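# Fold one cloth corner over the tray

## Task

Lay a single corner of the cloth across the tray so the tray ends up covered, though a thin strip of rim may stay visible. No part of the cloth may stand well above the rim. The tray must stay roughly where it was on the table and on the cloth, keep its heading and still hold its instruments. Dropping or tossing the cloth into place is allowed.

## Robot and tools

Robot: two arms. left_arm carries a left hand and sits on the +y side. right_arm carries a right hand and sits on the -y side. Each hand has four digits (index, middle, ring, thumb) driven by sixteen motors. Base positions in the scene frame are left_arm (+0.002, +0.278, -0.003) m and right_arm (+0.044, -0.277, 0) m. A post stands on the floor behind the arms.

Frames: the scene frame has its origin at table-top height, halfway between the nominal bases. +x points out over the table, +z points up, and +y points toward the left arm. Image sides do not follow arm names. Each hand point has its own axes. +z runs along the straight fingers toward the tips. +y points out of the palm face. +x runs across the palm: away from the thumb on the right hand, toward the thumb on the left hand. A mast sticks out at the wrist on the palm side and can strike things. Reported positions (metres) and quaternions (wxyz) are in the scene frame and can be off by a few centimetres. Hands sag below the commanded height, so aim a bit high.

Row layout (used by execute_actions and move): one list of 48 numbers, each in [-1, 1], covering both arms even when only one moves. Positions 1-6 are left_arm dx, dy, dz, rx, ry, rz. Positions 7-22 are the left hand's sixteen motors in this order: index_mcp, index_abd, index_pip, index_dip, middle_mcp, middle_abd, middle_pip, middle_dip, ring_mcp, ring_abd, ring_pip, ring_dip, thumb_cmc, thumb_axl, thumb_mcp, thumb_ipl. Positions 23 and 24 are left current_limit and speed. Positions 25-48 repeat this pattern for right_arm and its hand.

Pose numbers are offsets, not poses. They are measured from the arm's Hand target at the start of the action, along that Hand target's own axes. A value of 1.0 means 0.6 m or 180 degrees. rx, ry, rz together form one rotation vector. Every row of an action is measured from that same start, so sending the same offset again moves the arm further. Six zeros ask an arm for nothing new. The controller limits each step's rotation to 40 degrees away from the measured orientation.

Hand numbers are absolute goals, not offsets. Each one maps linearly between the hinge's two stops, so 0 is a real position. Straight values: _mcp -0.75, _abd 0, _pip -0.58, _dip -0.70, thumb_cmc -0.71, thumb_axl -0.68, thumb_mcp -0.23, thumb_ipl -0.17. Toward +1 the fingers curl toward the palm and the thumb swings in front of the palm. current_limit maps -1..+1 to 0..550 mA. speed sets hinge rate to (speed+1)/2 of 8.5 rad/s. The defaults are 0.4 and -0.6. To leave a hand unchanged, send back its hand_goal, hand_current_limit and hand_speed.

execute_actions(actions, cameras): actions is a list of actions. Each action is a table of 1 to 15 rows, one row per 1/30 s control step. A shorter table keeps its last row until step 15. Images are returned only when actions is empty or when cameras names them, for example ["all"], "cam_high", "cam_left_wrist" or "cam_right_wrist".

move(target, speed, blend, blocking, cameras): target is one row or a list of up to 15 rows. All offsets count from the same starting Hand targets, not from the previous target. speed is the top path speed in m/s, from 0.002 to 4.3, default 0.25. Turns are limited to twice that value in rad/s. blend is a corner-rounding radius in metres; 0 means stop at each target. The whole move is capped at 10 s. Paths are straight and ignore obstacles and the other arm. With blocking=false the call returns after about 0.5 s while the motion keeps running. The move: line reports how it ended (done, off_target, moving, held, fault) and any limits (paced = the pose was clipped, held = a check withheld steps).

Other tools:
- wait(seconds), 0 to 3600: lets time pass without new commands.
- stop: brakes a running move.
- zoom_image(camera, region=[x0,y0,x1,y1]): zooms into a camera's latest image, at most 504x504 px.
- read_manual: returns the licence texts.
- finished_scene: ends the scene for good.

Results include:
- end_effector_position and end_effector_quat_wxyz.
- Hand target: the last commanded pose, from which the next offsets count. If the hand rests short of it, send the gap as an offset.
- Joint positions, velocities and torques.
- hand_goal, hand_measured, hand_current_ma, and hand_state for each motor: moving, goal, blocked or overload.
- Motor temperatures and actions left.
Warning lines to watch for: MOTOR HOT (85 °C; at 100 °C the arm drops), OVER-TEMPERATURE FAULT, and HAND FAULT. After a HAND FAULT, the rest of that reply's calls are skipped.

Avoid:
- Letting the tray or anything else leave the table.
- Tipping, turning or shifting the tray, or spilling its instruments.
- Fast contacts, slams and pressing far past a contact.
- Letting the two hands or arms touch or squeeze each other.
- Holding finger current near 495 mA or more for long, which shuts a motor down for 10 s.
- Stretched-out holds that heat the motors.
To release a push, command the target back behind the hand point. Before finishing, check that the cloth covers the tray, lies low and stays put on its own.

Each tool is called after ">>>" as name(argument=value, ...) on one line, values as JSON.

## Session

>>> execute_actions(actions=[])

Scene clock: 0.00 s.
left_arm: end_effector_position=(+0.7318, -0.2058, +0.3818) hand_goal=(-0.754, +0.000, -0.576, -0.696, -0.754, +0.000, -0.576, -0.696, -0.754, +0.000, -0.576, -0.696, -0.714, -0.678, -0.226, -0.168) hand_measured=(-0.7535, +0.0008, -0.5770, -0.6958, -0.7535, -0.0007, -0.5770, -0.6958, -0.7535, -0.0007, -0.5770, -0.6958, -0.7142, -0.6777, -0.2252, -0.1681) hand_current_ma=(-11, -1, +4, -7, +8, +5, -4, -12, -3, -4, -7, -7, +10, +11, -6, -9) hand_state=(goal, goal, goal, goal, goal, goal, goal, goal, goal, goal, goal, goal, goal, goal, goal, goal) hand_current_limit=0.40 hand_speed=-0.60 end_effector_quat_wxyz=(+0.702, +0.021, +0.705, -0.094) | right_arm: end_effector_position=(+0.1908, -0.5935, +0.1964) hand_goal=(-0.754, +0.000, -0.576, -0.696, -0.754, +0.000, -0.576, -0.696, -0.754, +0.000, -0.576, -0.696, -0.714, -0.678, -0.226, -0.168) hand_measured=(-0.7523, +0.0008, -0.5770, -0.6945, -0.7535, -0.0007, -0.5770, -0.6958, -0.7535, -0.0007, -0.5757, -0.6958, -0.7142, -0.6767, -0.2252, -0.1681) hand_current_ma=(-7, +4, +9, +1, -3, +16, +0, -16, -5, -1, +7, -14, -5, -18, -6, -22) hand_state=(goal, goal, goal, goal, goal, goal, goal, goal, goal, goal, goal, goal, goal, goal, goal, goal) hand_current_limit=0.40 hand_speed=-0.60 end_effector_quat_wxyz=(+0.509, +0.571, +0.557, -0.322)
Joint positions: left_arm=[-0.739 2.238 2.315 -0.071 -0.613 -1.671] | right_arm=[-1.327 0.633 0.126 0.229 0.006 -1.336]
Joint velocities: within noise
Joint torques (N m): no reading
Motor temperatures (°C): left_arm=[33 33 31 33 33 33] | right_arm=[42 35 37 31 35 34]
Heat: left arm: hottest waist 33 °C; right arm: hottest waist 42 °C.
Hand target: left_arm +0.7293, -0.2033, +0.4100; +0.715, +0.011, +0.691, -0.106 | right_arm +0.1920, -0.5991, +0.2148; +0.521, +0.563, +0.549, -0.330

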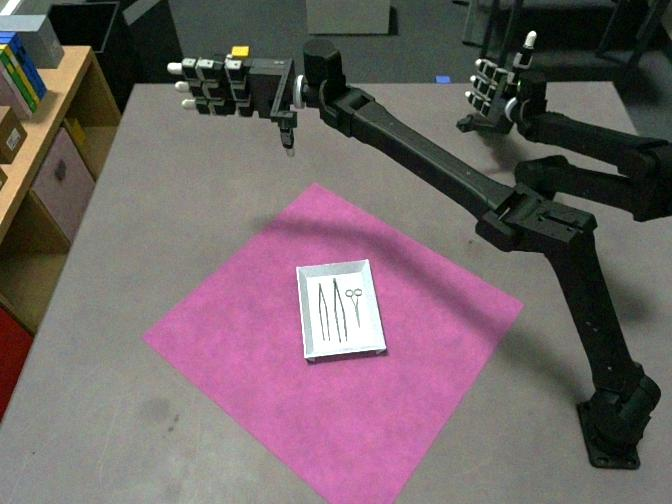

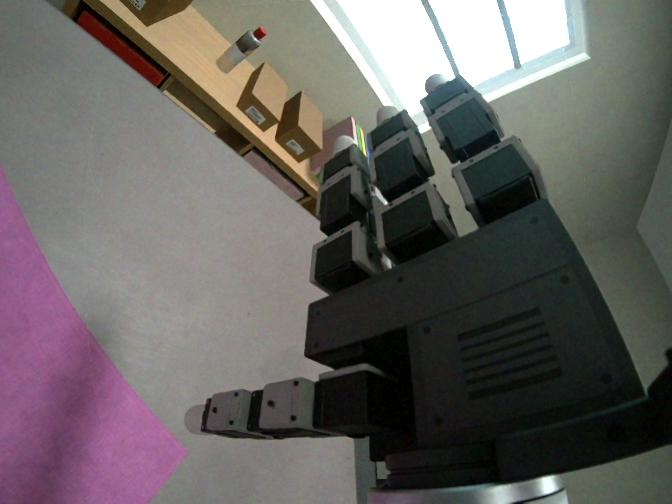

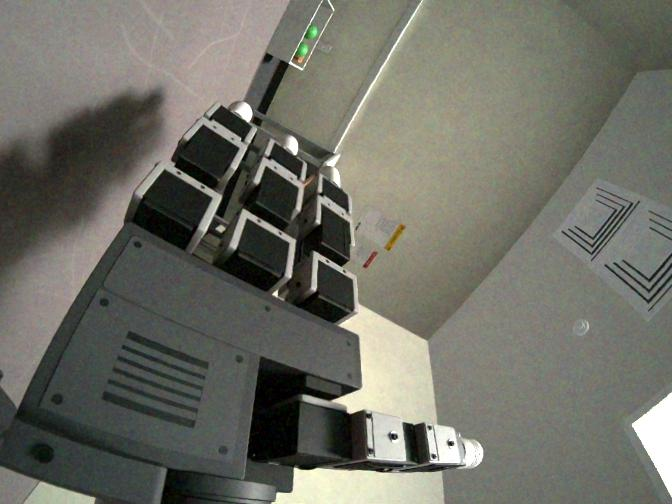

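>>> zoom_image(camera="cam_high", region=[260, 220, 430, 390])

>>> zoom_image(camera="cam_high", region=[440, 220, 610, 390])

>>> zoom_image(camera="cam_high", region=[80, 270, 230, 400])

Scaled by 2.965 from the camera's image (finer frame: 960x720).

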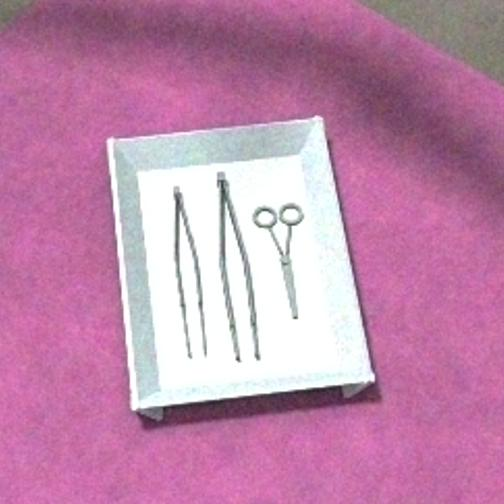

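Scaled by 2.965 from the camera's image (finer frame: 960x720).

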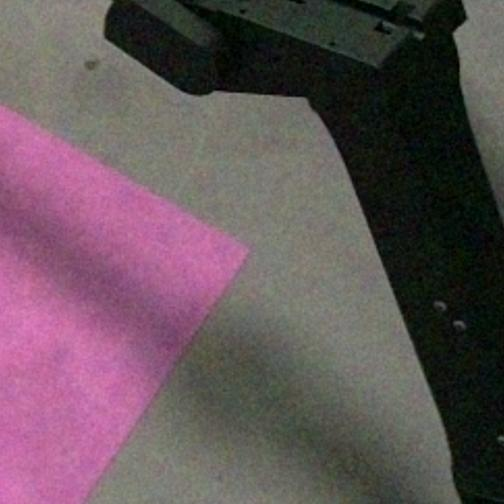

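Scaled by 3.360 from the camera's image (finer frame: 960x720).

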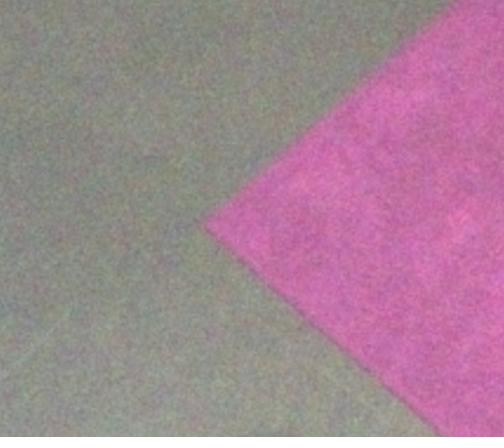

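>>> move(target=[0.3592, 0.1272, -0.9873, 0.2765, 0.3325, -0.2498, -0.068, 0.0, -0.066, -0.16, -0.754, 0.0, -0.576, -0.696, -0.754, 0.0, -0.576, -0.696, 0.5, -0.678, -0.056, -0.168, 0.4, -0.6, 0,0,0,0,0,0, -0.754, 0.0, -0.576, -0.696, -0.754, 0.0, -0.576, -0.696, -0.754, 0.0, -0.576, -0.696, -0.714, -0.678, -0.226, -0.168, 0.4, -0.6], speed=0.2, cameras=["all"])

Scene clock: 27.57 s.
left_arm: end_effector_position=(+0.1592, -0.0605, +0.1537) hand_goal=(-0.068, +0.000, -0.066, -0.160, -0.754, +0.000, -0.576, -0.696, -0.754, +0.000, -0.576, -0.696, +0.500, -0.678, -0.056, -0.168) hand_measured=(-0.0661, -0.0036, -0.0688, -0.1620, -0.7414, -0.0036, -0.5757, -0.6958, -0.7378, -0.0051, -0.5770, -0.6958, +0.4738, -0.6798, -0.0510, -0.1662) hand_current_ma=(-8, -2, +2, -10, +25, +0, -6, -14, +14, -10, -5, -7, -23, +8, +2, -1) hand_state=(goal, goal, goal, goal, goal, goal, goal, goal, goal, goal, goal, goal, blocked, goal, goal, goal) hand_current_limit=0.40 hand_speed=-0.60 end_effector_quat_wxyz=(+0.078, +0.340, +0.769, -0.536) | right_arm: end_effector_position=(+0.1908, -0.5935, +0.1964) hand_goal=(-0.754, +0.000, -0.576, -0.696, -0.754, +0.000, -0.576, -0.696, -0.754, +0.000, -0.576, -0.696, -0.714, -0.678, -0.226, -0.168) hand_measured=(-0.7535, +0.0037, -0.5770, -0.6958, -0.7535, +0.0037, -0.5770, -0.6958, -0.7535, +0.0037, -0.5770, -0.6958, -0.7154, -0.6767, -0.2262, -0.1681) hand_current_ma=(+4, +2, +5, +2, -5, +6, -7, -5, +5, +3, +2, -4, +7, +10, -10, -3) hand_state=(goal, goal, goal, goal, goal, goal, goal, goal, goal, goal, goal, goal, goal, goal, goal, goal) hand_current_limit=0.40 hand_speed=-0.60 end_effector_quat_wxyz=(+0.509, +0.571, +0.557, -0.322)
Joint positions: left_arm=[-0.87 0.928 0.596 -0.32 0.823 -2.07] | right_arm=[-1.327 0.633 0.126 0.229 0.006 -1.336]
Joint torques (N m): left_arm=[1.2 -4.13 11.97 1.36 0.61 -0.02] | right_arm=[-0.03 -0.79 9.89 2.88 -0.05 0.02]
Motor temperatures (°C): left_arm=[33 39 35 33 33 33] | right_arm=[41 35 40 32 35 34]
Heat: left arm: hottest shoulder 39 °C; right arm: hottest waist 41 °C.
Hand target: left_arm +0.1630, -0.0622, +0.1596; +0.139, +0.093, +0.788, -0.593 | right_arm +0.1920, -0.5991, +0.2148; +0.521, +0.563, +0.549, -0.330
Off the commanded pose: left_arm 0.007 m, 30 deg | right_arm 0.019 m, 2 deg.
joint sent to its limit (left arm) — joint 6 (wrist roll), lower limit. The joint targets are off in orientation, not in position.
move: off_target (left_arm)
cam_left_wrist: T_world_to_cam=[[0.17682, -0.49539, 0.85049, -0.2153], [-0.42772, 0.73957, 0.5197, -0.02088], [-0.88645, -0.45567, -0.08112, 0.24969]] pos_world=[0.25048, 0.02257, 0.21421]

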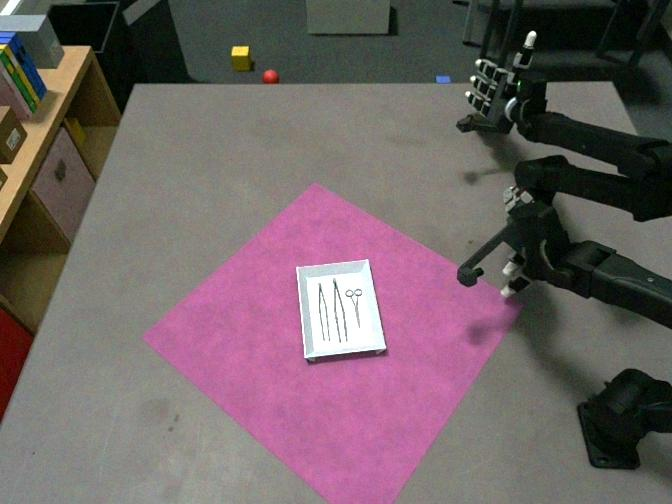

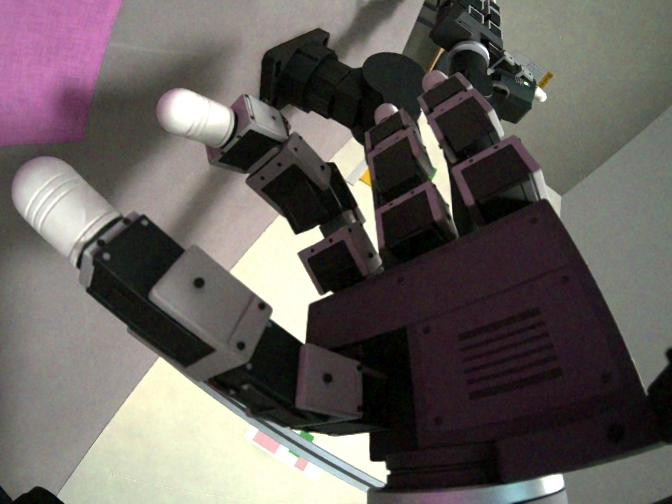

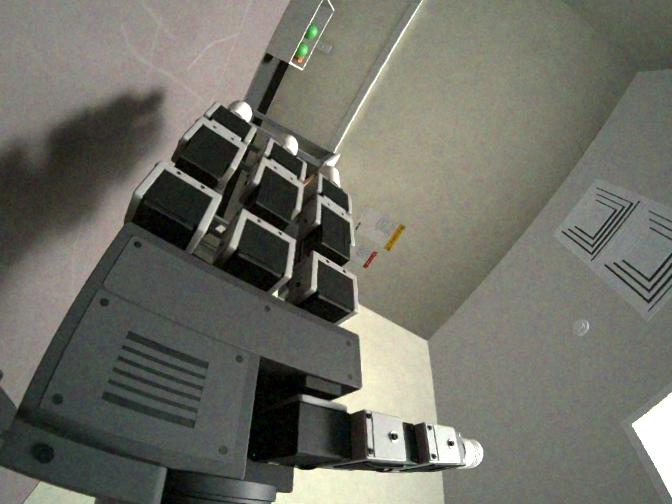

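>>> move(target=[-0.1735, -0.138, -0.0053, -0.0379, 0.46, 0.6683, -0.068, 0.0, 0.007, -0.087, -0.754, 0.0, -0.576, -0.696, -0.754, 0.0, -0.576, -0.696, 0.5, -0.678, -0.056, -0.168, 0.4, -0.6, -0.077, 0.0183, 0.3232, 0,0,0, -0.754, 0.0, -0.576, -0.696, -0.754, 0.0, -0.576, -0.696, -0.754, 0.0, -0.576, -0.696, -0.714, -0.678, -0.226, -0.168, 0.4, -0.6], speed=0.3, cameras=["cam_high"])

Scene clock: 41.40 s.
left_arm: end_effector_position=(+0.2329, -0.0689, +0.2447) hand_goal=(-0.068, +0.000, +0.006, -0.088, -0.754, +0.000, -0.576, -0.696, -0.754, +0.000, -0.576, -0.696, +0.500, -0.678, -0.056, -0.168) hand_measured=(-0.0830, -0.0036, -0.0060, -0.0944, -0.7438, -0.0036, -0.5770, -0.6958, -0.7438, -0.0051, -0.5770, -0.6958, +0.4914, -0.6798, -0.0510, -0.1662) hand_current_ma=(-28, -6, -9, -14, +20, -1, -4, -7, +11, -11, -9, -7, -5, +10, +3, -1) hand_state=(goal, goal, goal, goal, goal, goal, goal, goal, goal, goal, goal, goal, goal, goal, goal, goal) hand_current_limit=0.40 hand_speed=-0.60 end_effector_quat_wxyz=(+0.065, +0.961, +0.268, +0.017) | right_arm: end_effector_position=(+0.2311, -0.7766, +0.1900) hand_goal=(-0.754, +0.000, -0.576, -0.696, -0.754, +0.000, -0.576, -0.696, -0.754, +0.000, -0.576, -0.696, -0.714, -0.678, -0.226, -0.168) hand_measured=(-0.7523, +0.0037, -0.5770, -0.6971, -0.7535, +0.0023, -0.5770, -0.6958, -0.7523, +0.0023, -0.5770, -0.6971, -0.7142, -0.6777, -0.2252, -0.1681) hand_current_ma=(-1, +19, -14, -16, +0, +9, -4, -4, -11, -3, -2, +3, +9, +11, -15, -13) hand_state=(goal, goal, goal, goal, goal, goal, goal, goal, goal, goal, goal, goal, goal, goal, goal, goal) hand_current_limit=0.40 hand_speed=-0.60 end_effector_quat_wxyz=(+0.501, +0.576, +0.563, -0.316)
Joint positions: left_arm=[-1.001 1.118 1.068 -1.386 0 -0.013] | right_arm=[-1.327 1.42 0.552 0.565 0.003 -1.336]
Joint torques (N m): left_arm=[0.09 -6.36 14.3 0.32 -0.06 0.15] | right_arm=[-0.44 -9.17 9.76 3.58 -0.08 0.01]
Heat: left arm: hottest elbow 38 °C; right arm: hottest elbow 42 °C.
Hand target: left_arm +0.2351, -0.0804, +0.2701; +0.085, +0.962, +0.258, +0.023 | right_arm +0.2334, -0.7945, +0.2147; +0.522, +0.563, +0.549, -0.330
Off the commanded pose: left_arm 0.028 m, 3 deg | right_arm 0.030 m, 4 deg.
move: off_target (left_arm, right_arm)

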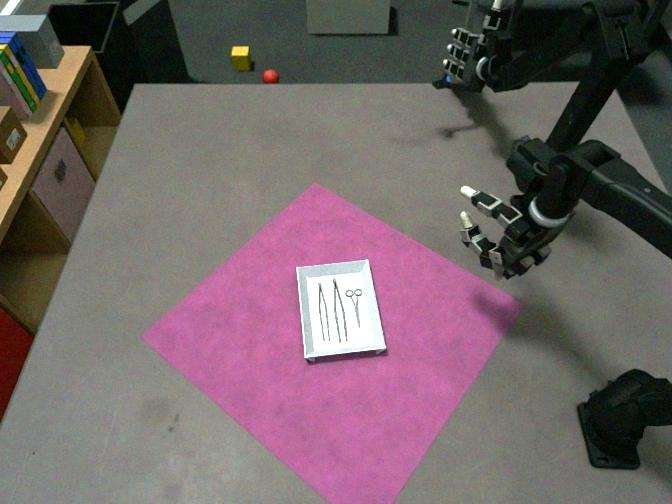

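>>> move(target=[0.0363, -0.1895, 0.1528, 0.3764, 0.2673, 0.6277, -0.0685, 0.0, 0.0073, -0.087, -0.754, 0.0, -0.576, -0.696, -0.754, 0.0, -0.576, -0.696, 0.5, -0.678, -0.0225, -0.168, 0.4, -0.6, 0,0,0, 0,0,0, -0.754, 0.0, -0.576, -0.696, -0.754, 0.0, -0.576, -0.696, -0.754, 0.0, -0.576, -0.696, -0.714, -0.678, -0.226, -0.168, 0.4, -0.6], speed=0.3, cameras=["cam_high", "cam_left_wrist"])

Scene clock: 47.97 s.
left_arm: end_effector_position=(+0.2070, +0.0158, +0.1564) hand_goal=(-0.068, +0.000, +0.008, -0.088, -0.754, +0.000, -0.576, -0.696, -0.754, +0.000, -0.576, -0.696, +0.500, -0.678, -0.022, -0.168) hand_measured=(-0.0673, -0.0051, -0.0060, -0.0944, -0.7378, -0.0036, -0.5770, -0.6971, -0.7342, -0.0051, -0.5770, -0.6971, +0.4926, -0.6798, -0.0154, -0.1662) hand_current_ma=(-9, -4, -14, -23, +26, +1, -1, -9, +25, -10, -8, -8, -3, +12, +2, -2) hand_state=(goal, goal, goal, goal, goal, goal, goal, goal, blocked, goal, goal, goal, goal, goal, goal, goal) hand_current_limit=0.40 hand_speed=-0.60 end_effector_quat_wxyz=(-0.514, +0.553, -0.603, +0.258) | right_arm: end_effector_position=(+0.2311, -0.7766, +0.1900) hand_goal=(-0.754, +0.000, -0.576, -0.696, -0.754, +0.000, -0.576, -0.696, -0.754, +0.000, -0.576, -0.696, -0.714, -0.678, -0.226, -0.168) hand_measured=(-0.7535, +0.0037, -0.5770, -0.6971, -0.7523, +0.0037, -0.5770, -0.6958, -0.7523, +0.0037, -0.5770, -0.6958, -0.7142, -0.6777, -0.2262, -0.1681) hand_current_ma=(+2, +19, -5, +15, -9, +3, -3, -2, -7, -1, -1, -9, -5, +17, -17, -10) hand_state=(goal, goal, goal, goal, goal, goal, goal, goal, goal, goal, goal, goal, goal, goal, goal, goal) hand_current_limit=0.40 hand_speed=-0.60 end_effector_quat_wxyz=(+0.501, +0.576, +0.563, -0.316)
Joint positions: left_arm=[-1.28 1.246 0.879 -1.269 -1.224 1.865] | right_arm=[-1.327 1.42 0.552 0.565 0.003 -1.336]
Joint torques (N m): left_arm=[0.03 -7.77 8.69 0.57 -0.95 0.21] | right_arm=[-0.21 -9.29 9.69 3.55 -0.04 -0.01]
Heat: left arm: hottest elbow 39 °C; right arm: hottest elbow 43 °C.
Hand target: left_arm +0.2061, +0.0136, +0.1599; +0.509, -0.553, +0.604, -0.265 | right_arm +0.2334, -0.7945, +0.2147; +0.522, +0.563, +0.549, -0.330
Off the commanded pose: left_arm 0.004 m, 1 deg | right_arm 0.031 m, 4 deg.
move: done
cam_left_wrist: T_world_to_cam=[[0.18867, 0.5576, 0.80839, -0.2008], [-0.4235, -0.69649, 0.57926, -0.04578], [0.88603, -0.45164, 0.10473, -0.06894]] pos_world=[0.07959, 0.04894, 0.19606]

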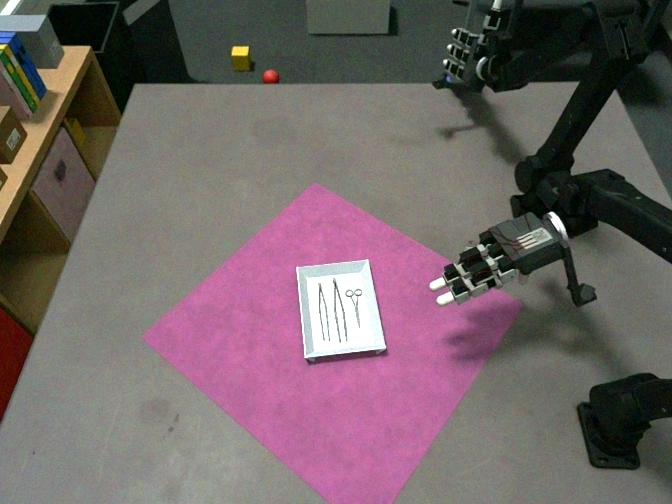

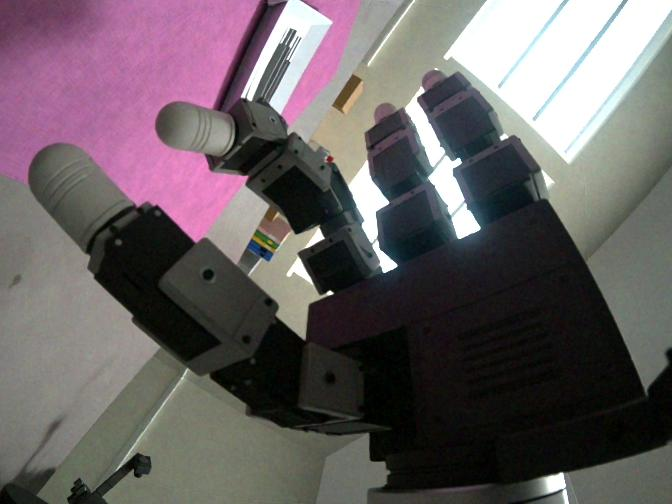

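>>> zoom_image(camera="cam_left_wrist", region=[0, 0, 300, 400])

>>> zoom_image(camera="cam_high", region=[400, 190, 600, 390])

Scaled by 1.260 from the camera's image (finer frame: 960x720).

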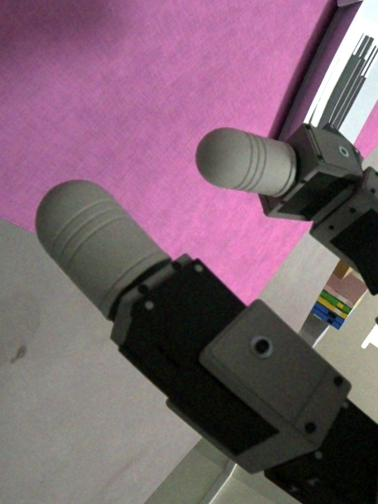

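Scaled by 2.520 from the camera's image (finer frame: 960x720).

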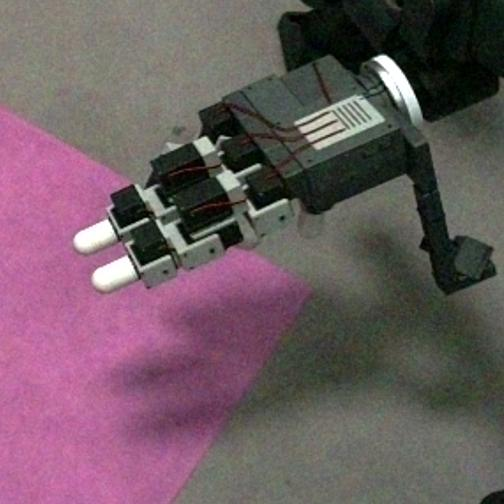

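>>> move(target=[0.0509, 0.1398, 0.0542, 0, 0, 0, -0.0685, 0.0, 0.0073, -0.087, -0.754, 0.0, -0.576, -0.696, -0.754, 0.0, -0.576, -0.696, 0.5, -0.678, -0.0225, -0.168, 0.4, -0.6, 0,0,0, 0,0,0, -0.754, 0.0, -0.576, -0.696, -0.754, 0.0, -0.576, -0.696, -0.754, 0.0, -0.576, -0.696, -0.714, -0.678, -0.226, -0.168, 0.4, -0.6], speed=0.1, cameras=["cam_high", "cam_left_wrist"])

Scene clock: 51.40 s.
left_arm: end_effector_position=(+0.2065, +0.0169, +0.0646) hand_goal=(-0.068, +0.000, +0.008, -0.088, -0.754, +0.000, -0.576, -0.696, -0.754, +0.000, -0.576, -0.696, +0.500, -0.678, -0.022, -0.168) hand_measured=(-0.0673, -0.0036, -0.0060, -0.0932, -0.7366, -0.0036, -0.5770, -0.6958, -0.7342, -0.0051, -0.5757, -0.6958, +0.4926, -0.6809, -0.0154, -0.1662) hand_current_ma=(-5, -4, -15, -18, +33, +2, -2, -7, +27, -9, -8, -7, +1, +7, +7, +1) hand_state=(goal, goal, goal, goal, goal, goal, goal, goal, blocked, goal, goal, goal, goal, goal, goal, goal) hand_current_limit=0.40 hand_speed=-0.60 end_effector_quat_wxyz=(-0.511, +0.555, -0.601, +0.262) | right_arm: end_effector_position=(+0.2311, -0.7766, +0.1900) hand_goal=(-0.754, +0.000, -0.576, -0.696, -0.754, +0.000, -0.576, -0.696, -0.754, +0.000, -0.576, -0.696, -0.714, -0.678, -0.226, -0.168) hand_measured=(-0.7535, +0.0023, -0.5757, -0.6958, -0.7523, +0.0023, -0.5757, -0.6958, -0.7523, +0.0037, -0.5770, -0.6958, -0.7142, -0.6777, -0.2252, -0.1672) hand_current_ma=(+8, +9, +4, -1, -15, +16, -8, -8, -6, +2, -5, -6, +3, +9, -4, -26) hand_state=(goal, goal, goal, goal, goal, goal, goal, goal, goal, goal, goal, goal, goal, goal, goal, goal) hand_current_limit=0.40 hand_speed=-0.60 end_effector_quat_wxyz=(+0.501, +0.576, +0.563, -0.316)
Joint positions: left_arm=[-1.28 1.376 0.721 -0.969 -1.223 1.866] | right_arm=[-1.327 1.42 0.552 0.565 0.003 -1.336]
Joint torques (N m): left_arm=[0.32 -7.06 7.57 0.7 -0.99 0.16] | right_arm=[-1.03 -8.64 9.74 3.63 -0.11 -0.04]
Heat: left arm: hottest elbow 38 °C; right arm: hottest elbow 43 °C.
Hand target: left_arm +0.2062, +0.0136, +0.0649; -0.509, +0.553, -0.604, +0.265 | right_arm +0.2334, -0.7945, +0.2147; +0.522, +0.563, +0.549, -0.330
Off the commanded pose: left_arm 0.003 m, 1 deg | right_arm 0.031 m, 4 deg.
move: done
cam_left_wrist: T_world_to_cam=[[0.18785, 0.56685, 0.80212, -0.12661], [-0.42456, -0.68956, 0.58673, 0.00755], [0.8857, -0.45077, 0.11112, -0.05882]] pos_world=[0.07908, 0.05046, 0.10366]

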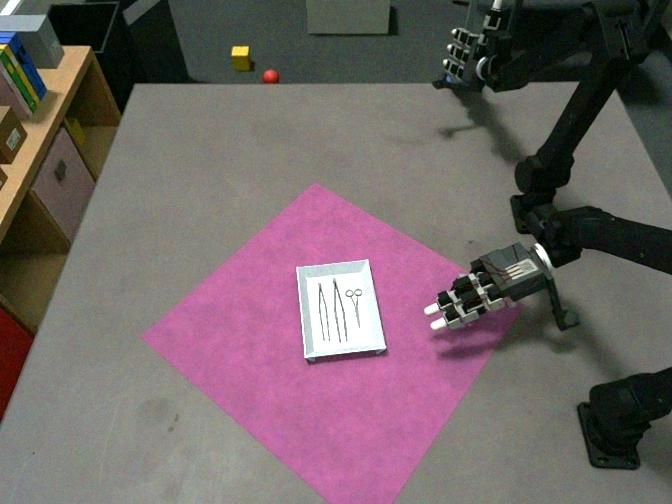

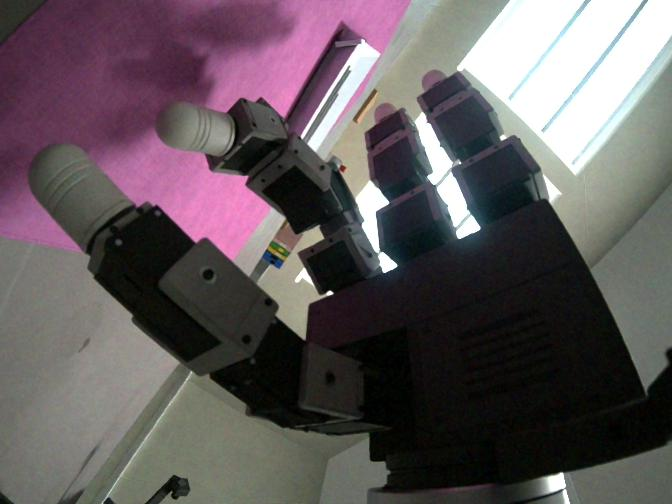

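>>> zoom_image(camera="cam_high", region=[420, 230, 560, 370])

>>> zoom_image(camera="cam_left_wrist", region=[0, 0, 300, 300])

Scaled by 3.600 from the camera's image (finer frame: 960x720).

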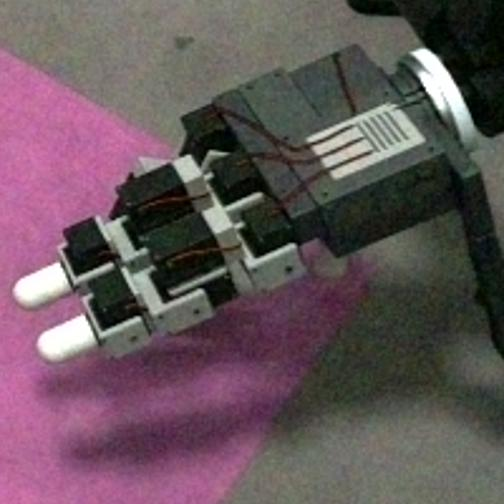

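Scaled by 1.680 from the camera's image (finer frame: 960x720).

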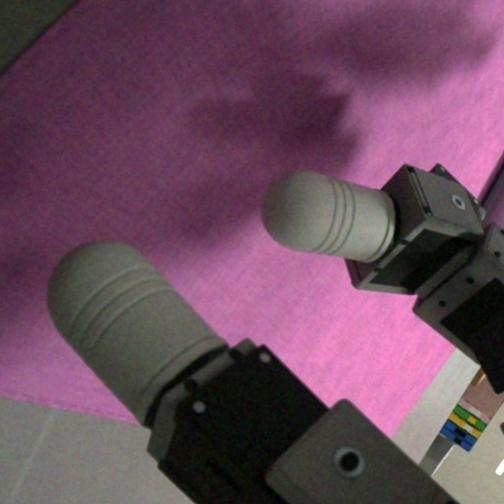

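>>> move(target=[0.0305, 0.023, -0.0292, 0, 0, 0, -0.0685, 0.0, 0.0073, -0.087, -0.754, 0.0, -0.576, -0.696, -0.754, 0.0, -0.576, -0.696, 0.5, -0.678, -0.0225, -0.168, 0.4, -0.6, 0,0,0, 0,0,0, -0.754, 0.0, -0.576, -0.696, -0.754, 0.0, -0.576, -0.696, -0.754, 0.0, -0.576, -0.696, -0.714, -0.678, -0.226, -0.168, 0.4, -0.6], speed=0.05, cameras=["cam_high", "cam_left_wrist"])

>>> zoom_image(camera="cam_high", region=[420, 230, 560, 370])

>>> zoom_image(camera="cam_left_wrist", region=[0, 0, 300, 300])

Scene clock: 55.90 s.
left_arm: end_effector_position=(+0.1871, +0.0114, +0.0454) hand_goal=(-0.068, +0.000, +0.008, -0.088, -0.754, +0.000, -0.576, -0.696, -0.754, +0.000, -0.576, -0.696, +0.500, -0.678, -0.022, -0.168) hand_measured=(-0.0661, -0.0036, -0.0047, -0.0944, -0.7378, -0.0036, -0.5770, -0.6958, -0.7330, -0.0051, -0.5770, -0.6958, +0.4926, -0.6798, -0.0154, -0.1662) hand_current_ma=(-4, -5, -9, -17, +29, +4, -4, -13, +24, -17, -10, -2, +1, +7, +2, -4) hand_state=(goal, goal, goal, goal, goal, goal, goal, goal, blocked, goal, goal, goal, goal, goal, goal, goal) hand_current_limit=0.40 hand_speed=-0.60 end_effector_quat_wxyz=(+0.515, -0.549, +0.608, -0.254) | right_arm: end_effector_position=(+0.2311, -0.7766, +0.1900) hand_goal=(-0.754, +0.000, -0.576, -0.696, -0.754, +0.000, -0.576, -0.696, -0.754, +0.000, -0.576, -0.696, -0.714, -0.678, -0.226, -0.168) hand_measured=(-0.7523, +0.0023, -0.5770, -0.6958, -0.7523, +0.0037, -0.5770, -0.6958, -0.7535, +0.0037, -0.5770, -0.6958, -0.7142, -0.6777, -0.2262, -0.1672) hand_current_ma=(+10, +5, +17, +20, +5, +16, +10, -14, +18, -8, -2, -14, -6, +21, +15, -39) hand_state=(goal, goal, goal, goal, goal, goal, goal, goal, goal, goal, goal, goal, goal, goal, goal, goal) hand_current_limit=0.40 hand_speed=-0.60 end_effector_quat_wxyz=(+0.501, +0.576, +0.563, -0.316)
Joint positions: left_arm=[-1.343 1.464 0.74 -1.08 -1.213 1.7] | right_arm=[-1.327 1.42 0.552 0.565 0.003 -1.336]
Joint torques (N m): left_arm=[0.03 -7.77 9.92 -0.92 -0.98 -0.06] | right_arm=[-1.03 -8.47 9.78 3.34 -0.07 -0.01]
Heat: left arm: hottest elbow 38 °C; right arm: hottest elbow 43 °C.
Hand target: left_arm +0.1871, -0.0045, +0.0529; +0.509, -0.553, +0.604, -0.265 | right_arm +0.2334, -0.7945, +0.2147; +0.522, +0.563, +0.549, -0.330
Off the commanded pose: left_arm 0.018 m, 2 deg | right_arm 0.031 m, 4 deg.
move: off_target (left_arm)
cam_left_wrist: T_world_to_cam=[[0.19606, 0.54663, 0.8141, -0.1063], [-0.42427, -0.70119, 0.57299, 0.00758], [0.88406, -0.45774, 0.09444, -0.04087]] pos_world=[0.06019, 0.04472, 0.08605]

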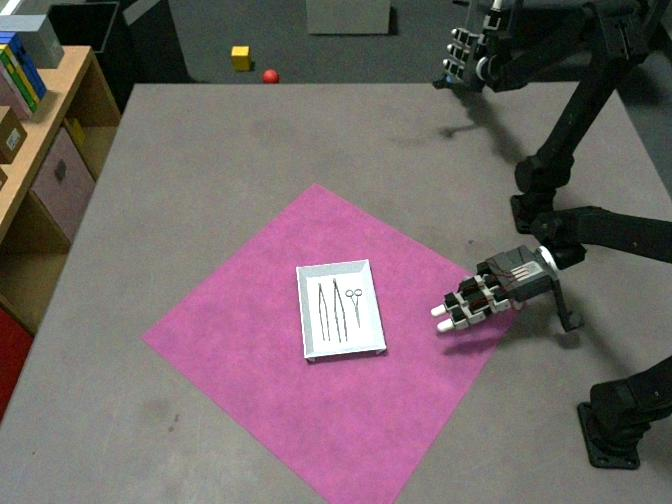

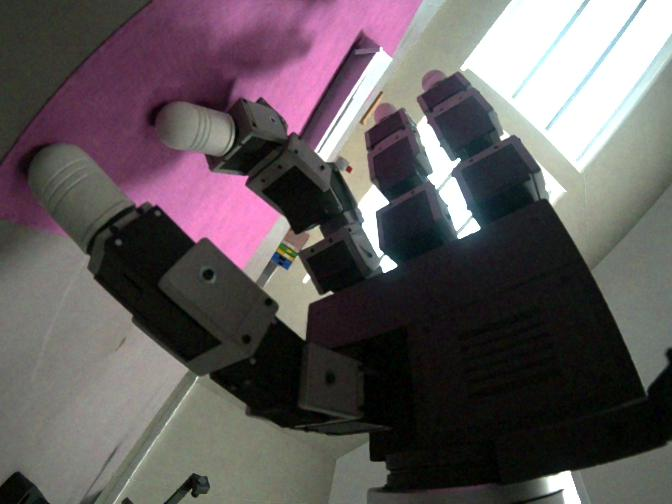

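Scaled by 3.600 from the camera's image (finer frame: 960x720).

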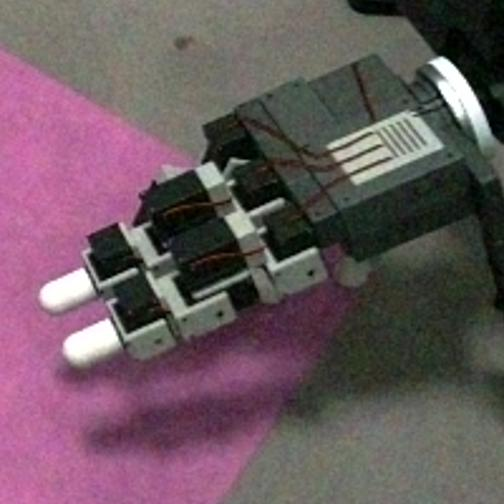

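Scaled by 1.680 from the camera's image (finer frame: 960x720).

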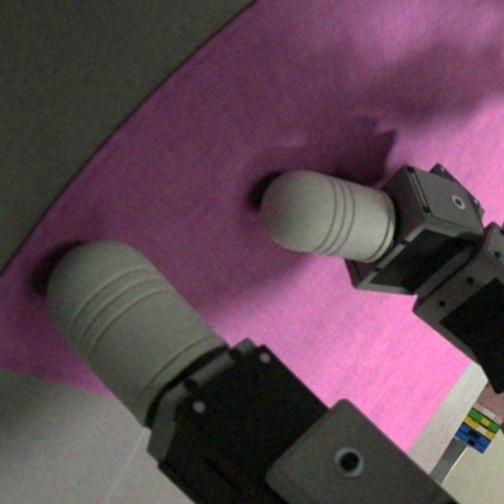

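>>> move(target=[-0.009, -0.0348, -0.0095, 0, 0, 0, -0.0685, 0.0, 0.0073, -0.087, -0.754, 0.0, -0.576, -0.696, -0.754, 0.0, -0.576, -0.696, 0.5, -0.678, -0.0225, -0.168, 0.4, -0.6, 0,0,0, 0,0,0, -0.754, 0.0, -0.576, -0.696, -0.754, 0.0, -0.576, -0.696, -0.754, 0.0, -0.576, -0.696, -0.714, -0.678, -0.226, -0.168, 0.4, -0.6], speed=0.1)

Scene clock: 58.30 s.
left_arm: end_effector_position=(+0.1879, +0.0072, +0.0625) hand_goal=(-0.068, +0.000, +0.008, -0.088, -0.754, +0.000, -0.576, -0.696, -0.754, +0.000, -0.576, -0.696, +0.500, -0.678, -0.022, -0.168) hand_measured=(-0.0661, -0.0051, -0.0047, -0.0932, -0.7378, -0.0036, -0.5770, -0.6958, -0.7330, -0.0051, -0.5757, -0.6958, +0.4914, -0.6798, -0.0154, -0.1662) hand_current_ma=(-8, -1, -13, -17, +31, +4, +1, -9, +20, -14, -6, -9, +6, +4, +6, -7) hand_state=(goal, goal, goal, goal, goal, goal, goal, goal, blocked, goal, goal, goal, goal, goal, goal, goal) hand_current_limit=0.40 hand_speed=-0.60 end_effector_quat_wxyz=(+0.514, -0.549, +0.607, -0.255) | right_arm: end_effector_position=(+0.2311, -0.7766, +0.1900) hand_goal=(-0.754, +0.000, -0.576, -0.696, -0.754, +0.000, -0.576, -0.696, -0.754, +0.000, -0.576, -0.696, -0.714, -0.678, -0.226, -0.168) hand_measured=(-0.7535, +0.0037, -0.5770, -0.6958, -0.7535, +0.0037, -0.5770, -0.6958, -0.7523, +0.0037, -0.5770, -0.6958, -0.7142, -0.6767, -0.2252, -0.1681) hand_current_ma=(-2, +12, +13, +24, +14, -5, -11, -5, +12, -13, -12, -9, +12, +20, -22, -3) hand_state=(goal, goal, goal, goal, goal, goal, goal, goal, goal, goal, goal, goal, goal, goal, goal, goal) hand_current_limit=0.40 hand_speed=-0.60 end_effector_quat_wxyz=(+0.501, +0.576, +0.563, -0.316)
Joint positions: left_arm=[-1.343 1.438 0.771 -1.135 -1.213 1.699] | right_arm=[-1.327 1.42 0.552 0.565 0.003 -1.336]
Joint torques (N m): left_arm=[0.03 -8.18 10.07 -0.87 -1.02 0.1] | right_arm=[-0.15 -9.35 9.57 3.51 -0.1 0.01]
Heat: left arm: hottest elbow 38 °C; right arm: hottest elbow 43 °C.
Hand target: left_arm +0.1896, -0.0059, +0.0750; +0.509, -0.553, +0.604, -0.265 | right_arm +0.2334, -0.7945, +0.2147; +0.522, +0.563, +0.549, -0.330
Off the commanded pose: left_arm 0.018 m, 1 deg | right_arm 0.031 m, 4 deg.
move: off_target (left_arm)

>>> move(target=[0.0227, 0.0122, 0.0058, 0, 0, 0, -0.0685, 0.0, 0.0073, -0.087, -0.754, 0.0, -0.576, -0.696, -0.754, 0.0, -0.576, -0.696, 0.5, -0.678, -0.0225, -0.168, 0.4, -0.6, 0,0,0, 0,0,0, -0.754, 0.0, -0.576, -0.696, -0.754, 0.0, -0.576, -0.696, -0.754, 0.0, -0.576, -0.696, -0.714, -0.678, -0.226, -0.168, 0.4, -0.6], speed=0.05, cameras=["cam_high", "cam_left_wrist"])

>>> zoom_image(camera="cam_left_wrist", region=[0, 0, 300, 300])

Scene clock: 59.43 s.
left_arm: end_effector_position=(+0.1885, +0.0042, +0.0546) hand_goal=(-0.068, +0.000, +0.008, -0.088, -0.754, +0.000, -0.576, -0.696, -0.754, +0.000, -0.576, -0.696, +0.500, -0.678, -0.022, -0.168) hand_measured=(-0.0673, -0.0051, -0.0047, -0.0944, -0.7366, -0.0036, -0.5770, -0.6958, -0.7330, -0.0051, -0.5770, -0.6958, +0.4926, -0.6809, -0.0154, -0.1662) hand_current_ma=(-4, -3, -10, -15, +27, +2, -1, -9, +25, -12, -12, -7, -1, +5, +1, -1) hand_state=(goal, goal, goal, goal, goal, goal, goal, goal, blocked, goal, goal, goal, goal, goal, goal, goal) hand_current_limit=0.40 hand_speed=-0.60 end_effector_quat_wxyz=(+0.519, -0.544, +0.611, -0.247) | right_arm: end_effector_position=(+0.2311, -0.7766, +0.1900) hand_goal=(-0.754, +0.000, -0.576, -0.696, -0.754, +0.000, -0.576, -0.696, -0.754, +0.000, -0.576, -0.696, -0.714, -0.678, -0.226, -0.168) hand_measured=(-0.7535, +0.0023, -0.5757, -0.6958, -0.7547, +0.0037, -0.5770, -0.6958, -0.7523, +0.0023, -0.5770, -0.6958, -0.7142, -0.6777, -0.2252, -0.1672) hand_current_ma=(-2, -5, +5, +4, -2, +6, +7, -2, +14, -14, -18, +10, -8, +16, +2, +3) hand_state=(goal, goal, goal, goal, goal, goal, goal, goal, goal, goal, goal, goal, goal, goal, goal, goal) hand_current_limit=0.40 hand_speed=-0.60 end_effector_quat_wxyz=(+0.501, +0.576, +0.563, -0.316)
Joint positions: left_arm=[-1.343 1.475 0.781 -1.131 -1.213 1.699] | right_arm=[-1.327 1.42 0.552 0.565 0.003 -1.336]
Joint torques (N m): left_arm=[0.15 -7.82 10.14 0.29 -1.01 0.09] | right_arm=[-0.26 -8.41 9.65 3.71 -0.13 0.02]
Heat: left arm: hottest elbow 38 °C; right arm: hottest elbow 43 °C.
Hand target: left_arm +0.1916, -0.0160, +0.0629; +0.509, -0.553, +0.604, -0.265 | right_arm +0.2334, -0.7945, +0.2147; +0.522, +0.563, +0.549, -0.330
Off the commanded pose: left_arm 0.022 m, 3 deg | right_arm 0.031 m, 4 deg.
move: off_target (left_arm)
cam_left_wrist: T_world_to_cam=[[0.19908, 0.53034, 0.82408, -0.11117], [-0.42207, -0.71252, 0.56051, -0.00195], [0.88444, -0.4594, 0.08199, -0.04567]] pos_world=[0.0617, 0.03658, 0.09645]

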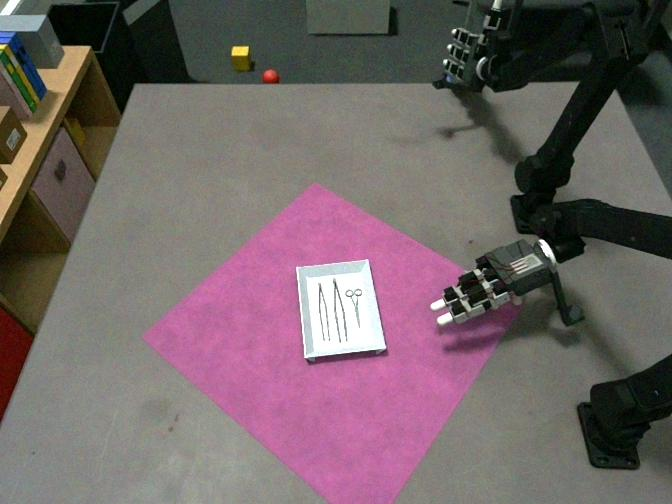

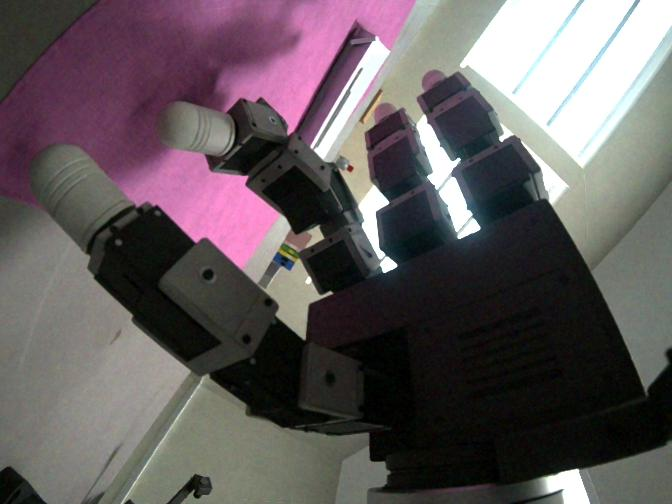

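Scaled by 1.680 from the camera's image (finer frame: 960x720).

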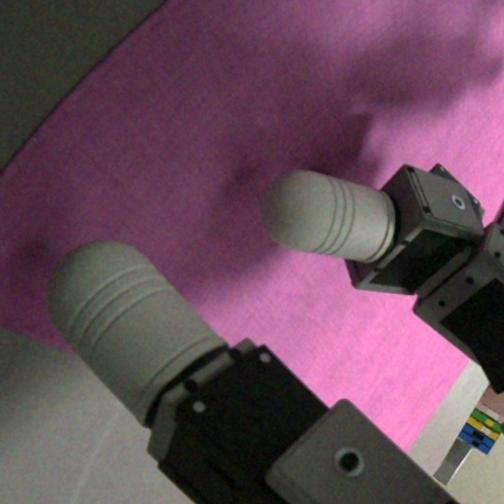

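>>> move(target=[0.0111, 0.0165, 0.0056, 0, 0, 0, -0.0685, 0.0, 0.0073, -0.087, -0.754, 0.0, -0.576, -0.696, -0.754, 0.0, -0.576, -0.696, 0.5, -0.678, -0.0225, -0.168, 0.4, -0.6, 0,0,0, 0,0,0, -0.754, 0.0, -0.576, -0.696, -0.754, 0.0, -0.576, -0.696, -0.754, 0.0, -0.576, -0.696, -0.714, -0.678, -0.226, -0.168, 0.4, -0.6], speed=0.05, cameras=["cam_left_wrist"])

>>> zoom_image(camera="cam_left_wrist", region=[0, 0, 300, 300])

Scene clock: 60.70 s.
left_arm: end_effector_position=(+0.1893, +0.0000, +0.0444) hand_goal=(-0.068, +0.000, +0.008, -0.088, -0.754, +0.000, -0.576, -0.696, -0.754, +0.000, -0.576, -0.696, +0.500, -0.678, -0.022, -0.168) hand_measured=(-0.0661, -0.0036, -0.0047, -0.0881, -0.7378, -0.0036, -0.5757, -0.6958, -0.7330, -0.0051, -0.5757, -0.6958, +0.4926, -0.6798, -0.0144, -0.1662) hand_current_ma=(-8, -3, -14, -9, +27, -4, -3, -8, +28, -8, -10, -12, -1, +4, +1, -6) hand_state=(goal, goal, goal, goal, goal, goal, goal, goal, blocked, goal, goal, goal, goal, goal, goal, goal) hand_current_limit=0.40 hand_speed=-0.60 end_effector_quat_wxyz=(+0.519, -0.544, +0.611, -0.247) | right_arm: end_effector_position=(+0.2311, -0.7766, +0.1900) hand_goal=(-0.754, +0.000, -0.576, -0.696, -0.754, +0.000, -0.576, -0.696, -0.754, +0.000, -0.576, -0.696, -0.714, -0.678, -0.226, -0.168) hand_measured=(-0.7535, +0.0023, -0.5757, -0.6958, -0.7535, +0.0023, -0.5770, -0.6958, -0.7535, +0.0023, -0.5770, -0.6958, -0.7154, -0.6777, -0.2262, -0.1672) hand_current_ma=(+4, +22, -9, -3, -16, +14, +0, +11, -5, -1, +0, -9, -5, +1, -10, -18) hand_state=(goal, goal, goal, goal, goal, goal, goal, goal, goal, goal, goal, goal, goal, goal, goal, goal) hand_current_limit=0.40 hand_speed=-0.60 end_effector_quat_wxyz=(+0.501, +0.576, +0.563, -0.316)
Joint positions: left_arm=[-1.343 1.506 0.781 -1.099 -1.213 1.699] | right_arm=[-1.327 1.42 0.552 0.565 0.003 -1.336]
Joint torques (N m): left_arm=[0.09 -8.06 9.5 0.27 -0.98 0.06] | right_arm=[-0.21 -8.88 9.76 3.55 -0.06 0.03]
Heat: left arm: hottest elbow 38 °C; right arm: hottest elbow 43 °C.
Hand target: left_arm +0.1916, -0.0190, +0.0508; +0.509, -0.553, +0.604, -0.265 | right_arm +0.2334, -0.7945, +0.2147; +0.522, +0.563, +0.549, -0.330
Off the commanded pose: left_arm 0.020 m, 3 deg | right_arm 0.031 m, 4 deg.
move: off_target (left_arm)
cam_left_wrist: T_world_to_cam=[[0.19907, 0.53065, 0.82388, -0.1006], [-0.42211, -0.7123, 0.56076, 0.00114], [0.88442, -0.4594, 0.08219, -0.04748]] pos_world=[0.0625, 0.03238, 0.08615]

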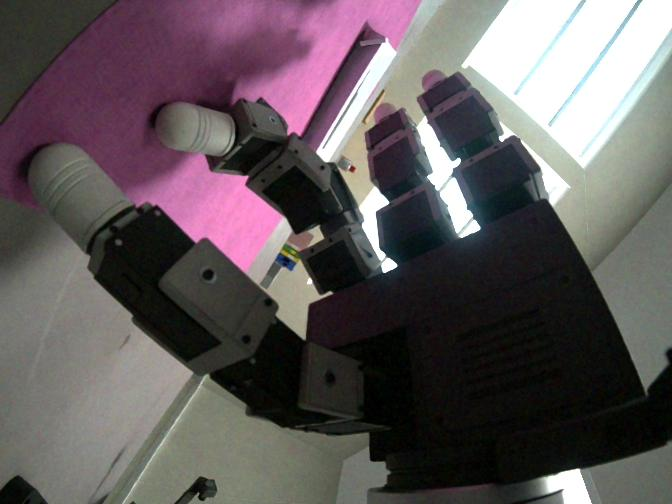

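Scaled by 1.680 from the camera's image (finer frame: 960x720).

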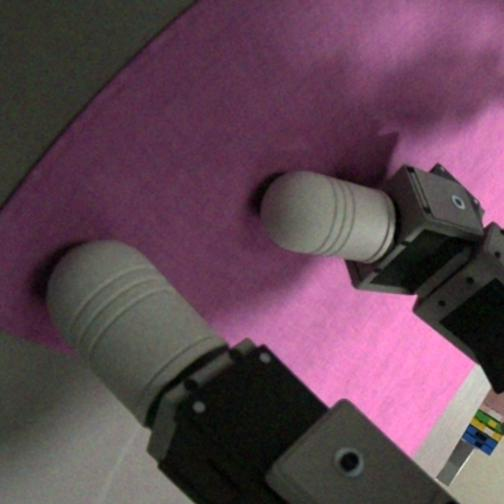

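>>> move(target=[-0.0003, 0.013, 0.0057, 0, 0, 0, -0.0685, 0.0, 0.0073, -0.087, -0.754, 0.0, -0.576, -0.696, -0.754, 0.0, -0.576, -0.696, 0.5, -0.678, -0.0225, -0.168, 0.4, -0.6, 0,0,0, 0,0,0, -0.754, 0.0, -0.576, -0.696, -0.754, 0.0, -0.576, -0.696, -0.754, 0.0, -0.576, -0.696, -0.714, -0.678, -0.226, -0.168, 0.4, -0.6], speed=0.05, cameras=["cam_left_wrist"])

>>> zoom_image(camera="cam_left_wrist", region=[0, 0, 300, 300])

Scene clock: 61.97 s.
left_arm: end_effector_position=(+0.1905, -0.0055, +0.0428) hand_goal=(-0.068, +0.000, +0.008, -0.088, -0.754, +0.000, -0.576, -0.696, -0.754, +0.000, -0.576, -0.696, +0.500, -0.678, -0.022, -0.168) hand_measured=(-0.0637, +0.0052, +0.0056, -0.0855, -0.7378, -0.0051, -0.5770, -0.6958, -0.7330, -0.0051, -0.5770, -0.6971, +0.5102, -0.6746, -0.0184, -0.1738) hand_current_ma=(-6, +3, +0, -10, +28, -2, -1, -11, +22, -9, -10, -5, +21, +13, +0, -12) hand_state=(goal, goal, goal, goal, goal, goal, goal, goal, blocked, goal, goal, goal, goal, goal, goal, goal) hand_current_limit=0.40 hand_speed=-0.60 end_effector_quat_wxyz=(+0.514, -0.550, +0.607, -0.256) | right_arm: end_effector_position=(+0.2311, -0.7766, +0.1900) hand_goal=(-0.754, +0.000, -0.576, -0.696, -0.754, +0.000, -0.576, -0.696, -0.754, +0.000, -0.576, -0.696, -0.714, -0.678, -0.226, -0.168) hand_measured=(-0.7535, +0.0037, -0.5770, -0.6958, -0.7535, +0.0037, -0.5770, -0.6958, -0.7535, +0.0037, -0.5770, -0.6958, -0.7142, -0.6777, -0.2252, -0.1672) hand_current_ma=(+4, +16, -2, +9, -15, -6, -4, +4, -7, +19, -7, -15, -3, +10, -9, -8) hand_state=(goal, goal, goal, goal, goal, goal, goal, goal, goal, goal, goal, goal, goal, goal, goal, goal) hand_current_limit=0.40 hand_speed=-0.60 end_effector_quat_wxyz=(+0.501, +0.576, +0.563, -0.316)
Joint positions: left_arm=[-1.343 1.508 0.781 -1.072 -1.214 1.699] | right_arm=[-1.327 1.42 0.552 0.565 0.003 -1.336]
Joint torques (N m): left_arm=[0.38 -7.65 8.08 0.44 -0.97 0.1] | right_arm=[-0.44 -9.58 9.72 3.66 -0.08 -0.01]
Heat: left arm: hottest elbow 38 °C; right arm: hottest elbow 43 °C.
Hand target: left_arm +0.1915, -0.0160, +0.0429; +0.509, -0.553, +0.604, -0.265 | right_arm +0.2334, -0.7945, +0.2147; +0.522, +0.563, +0.549, -0.330
Off the commanded pose: left_arm 0.011 m, 1 deg | right_arm 0.031 m, 4 deg.
move: off_target (left_arm)
cam_left_wrist: T_world_to_cam=[[0.1947, 0.55071, 0.81167, -0.09522], [-0.42534, -0.69826, 0.57578, -0.00142], [0.88384, -0.45734, 0.09828, -0.05143]] pos_world=[0.06339, 0.02792, 0.08316]

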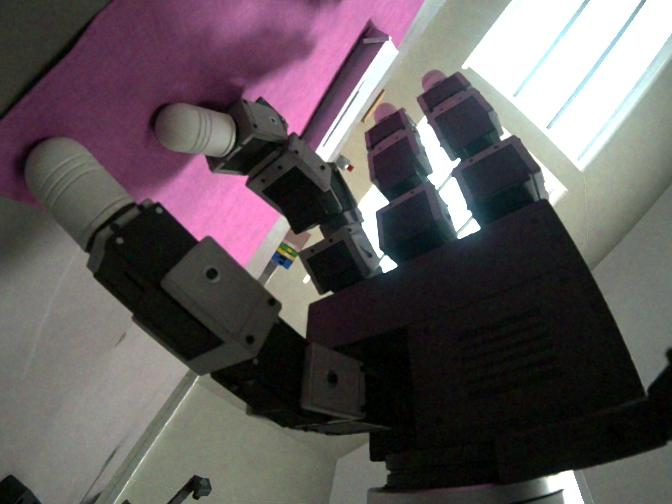

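Scaled by 1.680 from the camera's image (finer frame: 960x720).

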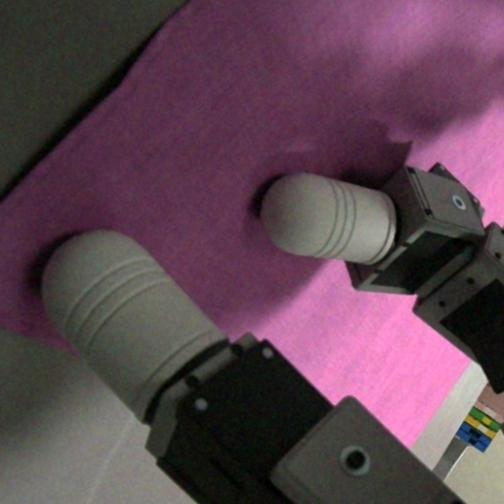

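>>> move(target=[0.0021, 0.0059, 0.0023, 0, 0, 0, -0.0685, 0.0, 0.0073, -0.087, -0.754, 0.0, -0.576, -0.696, -0.754, 0.0, -0.576, -0.696, 0.5, -0.678, 0.15, -0.168, 0.4, -0.9, 0,0,0, 0,0,0, -0.754, 0.0, -0.576, -0.696, -0.754, 0.0, -0.576, -0.696, -0.754, 0.0, -0.576, -0.696, -0.714, -0.678, -0.226, -0.168, 0.4, -0.6], speed=0.05, cameras=["cam_left_wrist"])

>>> zoom_image(camera="cam_left_wrist", region=[0, 0, 300, 300])

Scene clock: 63.40 s.
left_arm: end_effector_position=(+0.1914, -0.0078, +0.0418) hand_goal=(-0.068, +0.000, +0.008, -0.088, -0.754, +0.000, -0.576, -0.696, -0.754, +0.000, -0.576, -0.696, +0.500, -0.678, +0.150, -0.168) hand_measured=(-0.0697, +0.0184, +0.0158, -0.0753, -0.7366, -0.0051, -0.5770, -0.6958, -0.7342, -0.0051, -0.5770, -0.6958, +0.5253, -0.6735, +0.0727, -0.1795) hand_current_ma=(-8, +13, +9, +10, +27, -4, -3, -12, +25, -8, -6, -6, +39, +16, -145, -20) hand_state=(goal, goal, goal, goal, goal, goal, goal, goal, blocked, goal, goal, goal, blocked, goal, blocked, goal) hand_current_limit=0.40 hand_speed=-0.90 end_effector_quat_wxyz=(-0.513, +0.551, -0.604, +0.260) | right_arm: end_effector_position=(+0.2311, -0.7766, +0.1900) hand_goal=(-0.754, +0.000, -0.576, -0.696, -0.754, +0.000, -0.576, -0.696, -0.754, +0.000, -0.576, -0.696, -0.714, -0.678, -0.226, -0.168) hand_measured=(-0.7535, +0.0023, -0.5770, -0.6958, -0.7523, +0.0037, -0.5770, -0.6958, -0.7535, +0.0037, -0.5770, -0.6958, -0.7142, -0.6777, -0.2262, -0.1672) hand_current_ma=(-18, -1, +4, +15, -13, +20, -2, +3, +2, -1, -10, -13, -4, +23, -15, -16) hand_state=(goal, goal, goal, goal, goal, goal, goal, goal, goal, goal, goal, goal, goal, goal, goal, goal) hand_current_limit=0.40 hand_speed=-0.60 end_effector_quat_wxyz=(+0.501, +0.576, +0.563, -0.316)
Joint positions: left_arm=[-1.343 1.512 0.781 -1.06 -1.217 1.699] | right_arm=[-1.327 1.42 0.552 0.565 0.003 -1.336]
Joint torques (N m): left_arm=[0.26 -7.3 7.71 0.51 -0.87 0.11] | right_arm=[0.03 -8.59 9.62 3.67 -0.08 0.03]
Heat: left arm: hottest elbow 38 °C; right arm: hottest elbow 43 °C.
Hand target: left_arm +0.1915, -0.0160, +0.0390; +0.509, -0.553, +0.604, -0.265 | right_arm +0.2334, -0.7945, +0.2147; +0.522, +0.563, +0.549, -0.330
Off the commanded pose: left_arm 0.009 m, 1 deg | right_arm 0.031 m, 4 deg.
move: done
cam_left_wrist: T_world_to_cam=[[0.19109, 0.55699, 0.80824, -0.09245], [-0.42877, -0.69333, 0.57918, -0.00149], [0.88297, -0.45722, 0.10633, -0.05341]] pos_world=[0.06418, 0.02604, 0.08126]

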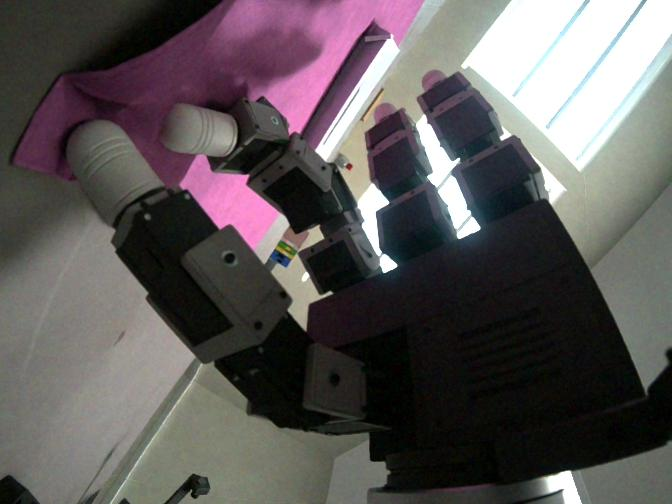

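Scaled by 1.680 from the camera's image (finer frame: 960x720).

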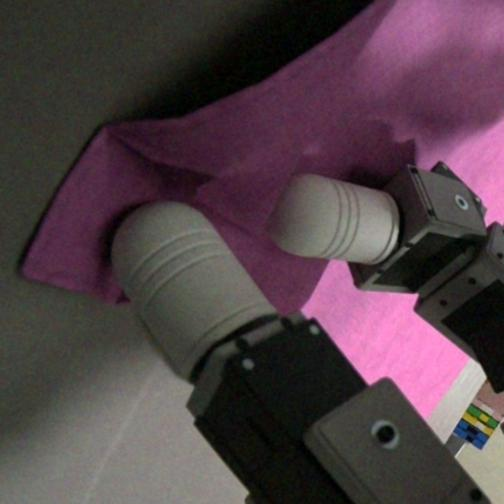

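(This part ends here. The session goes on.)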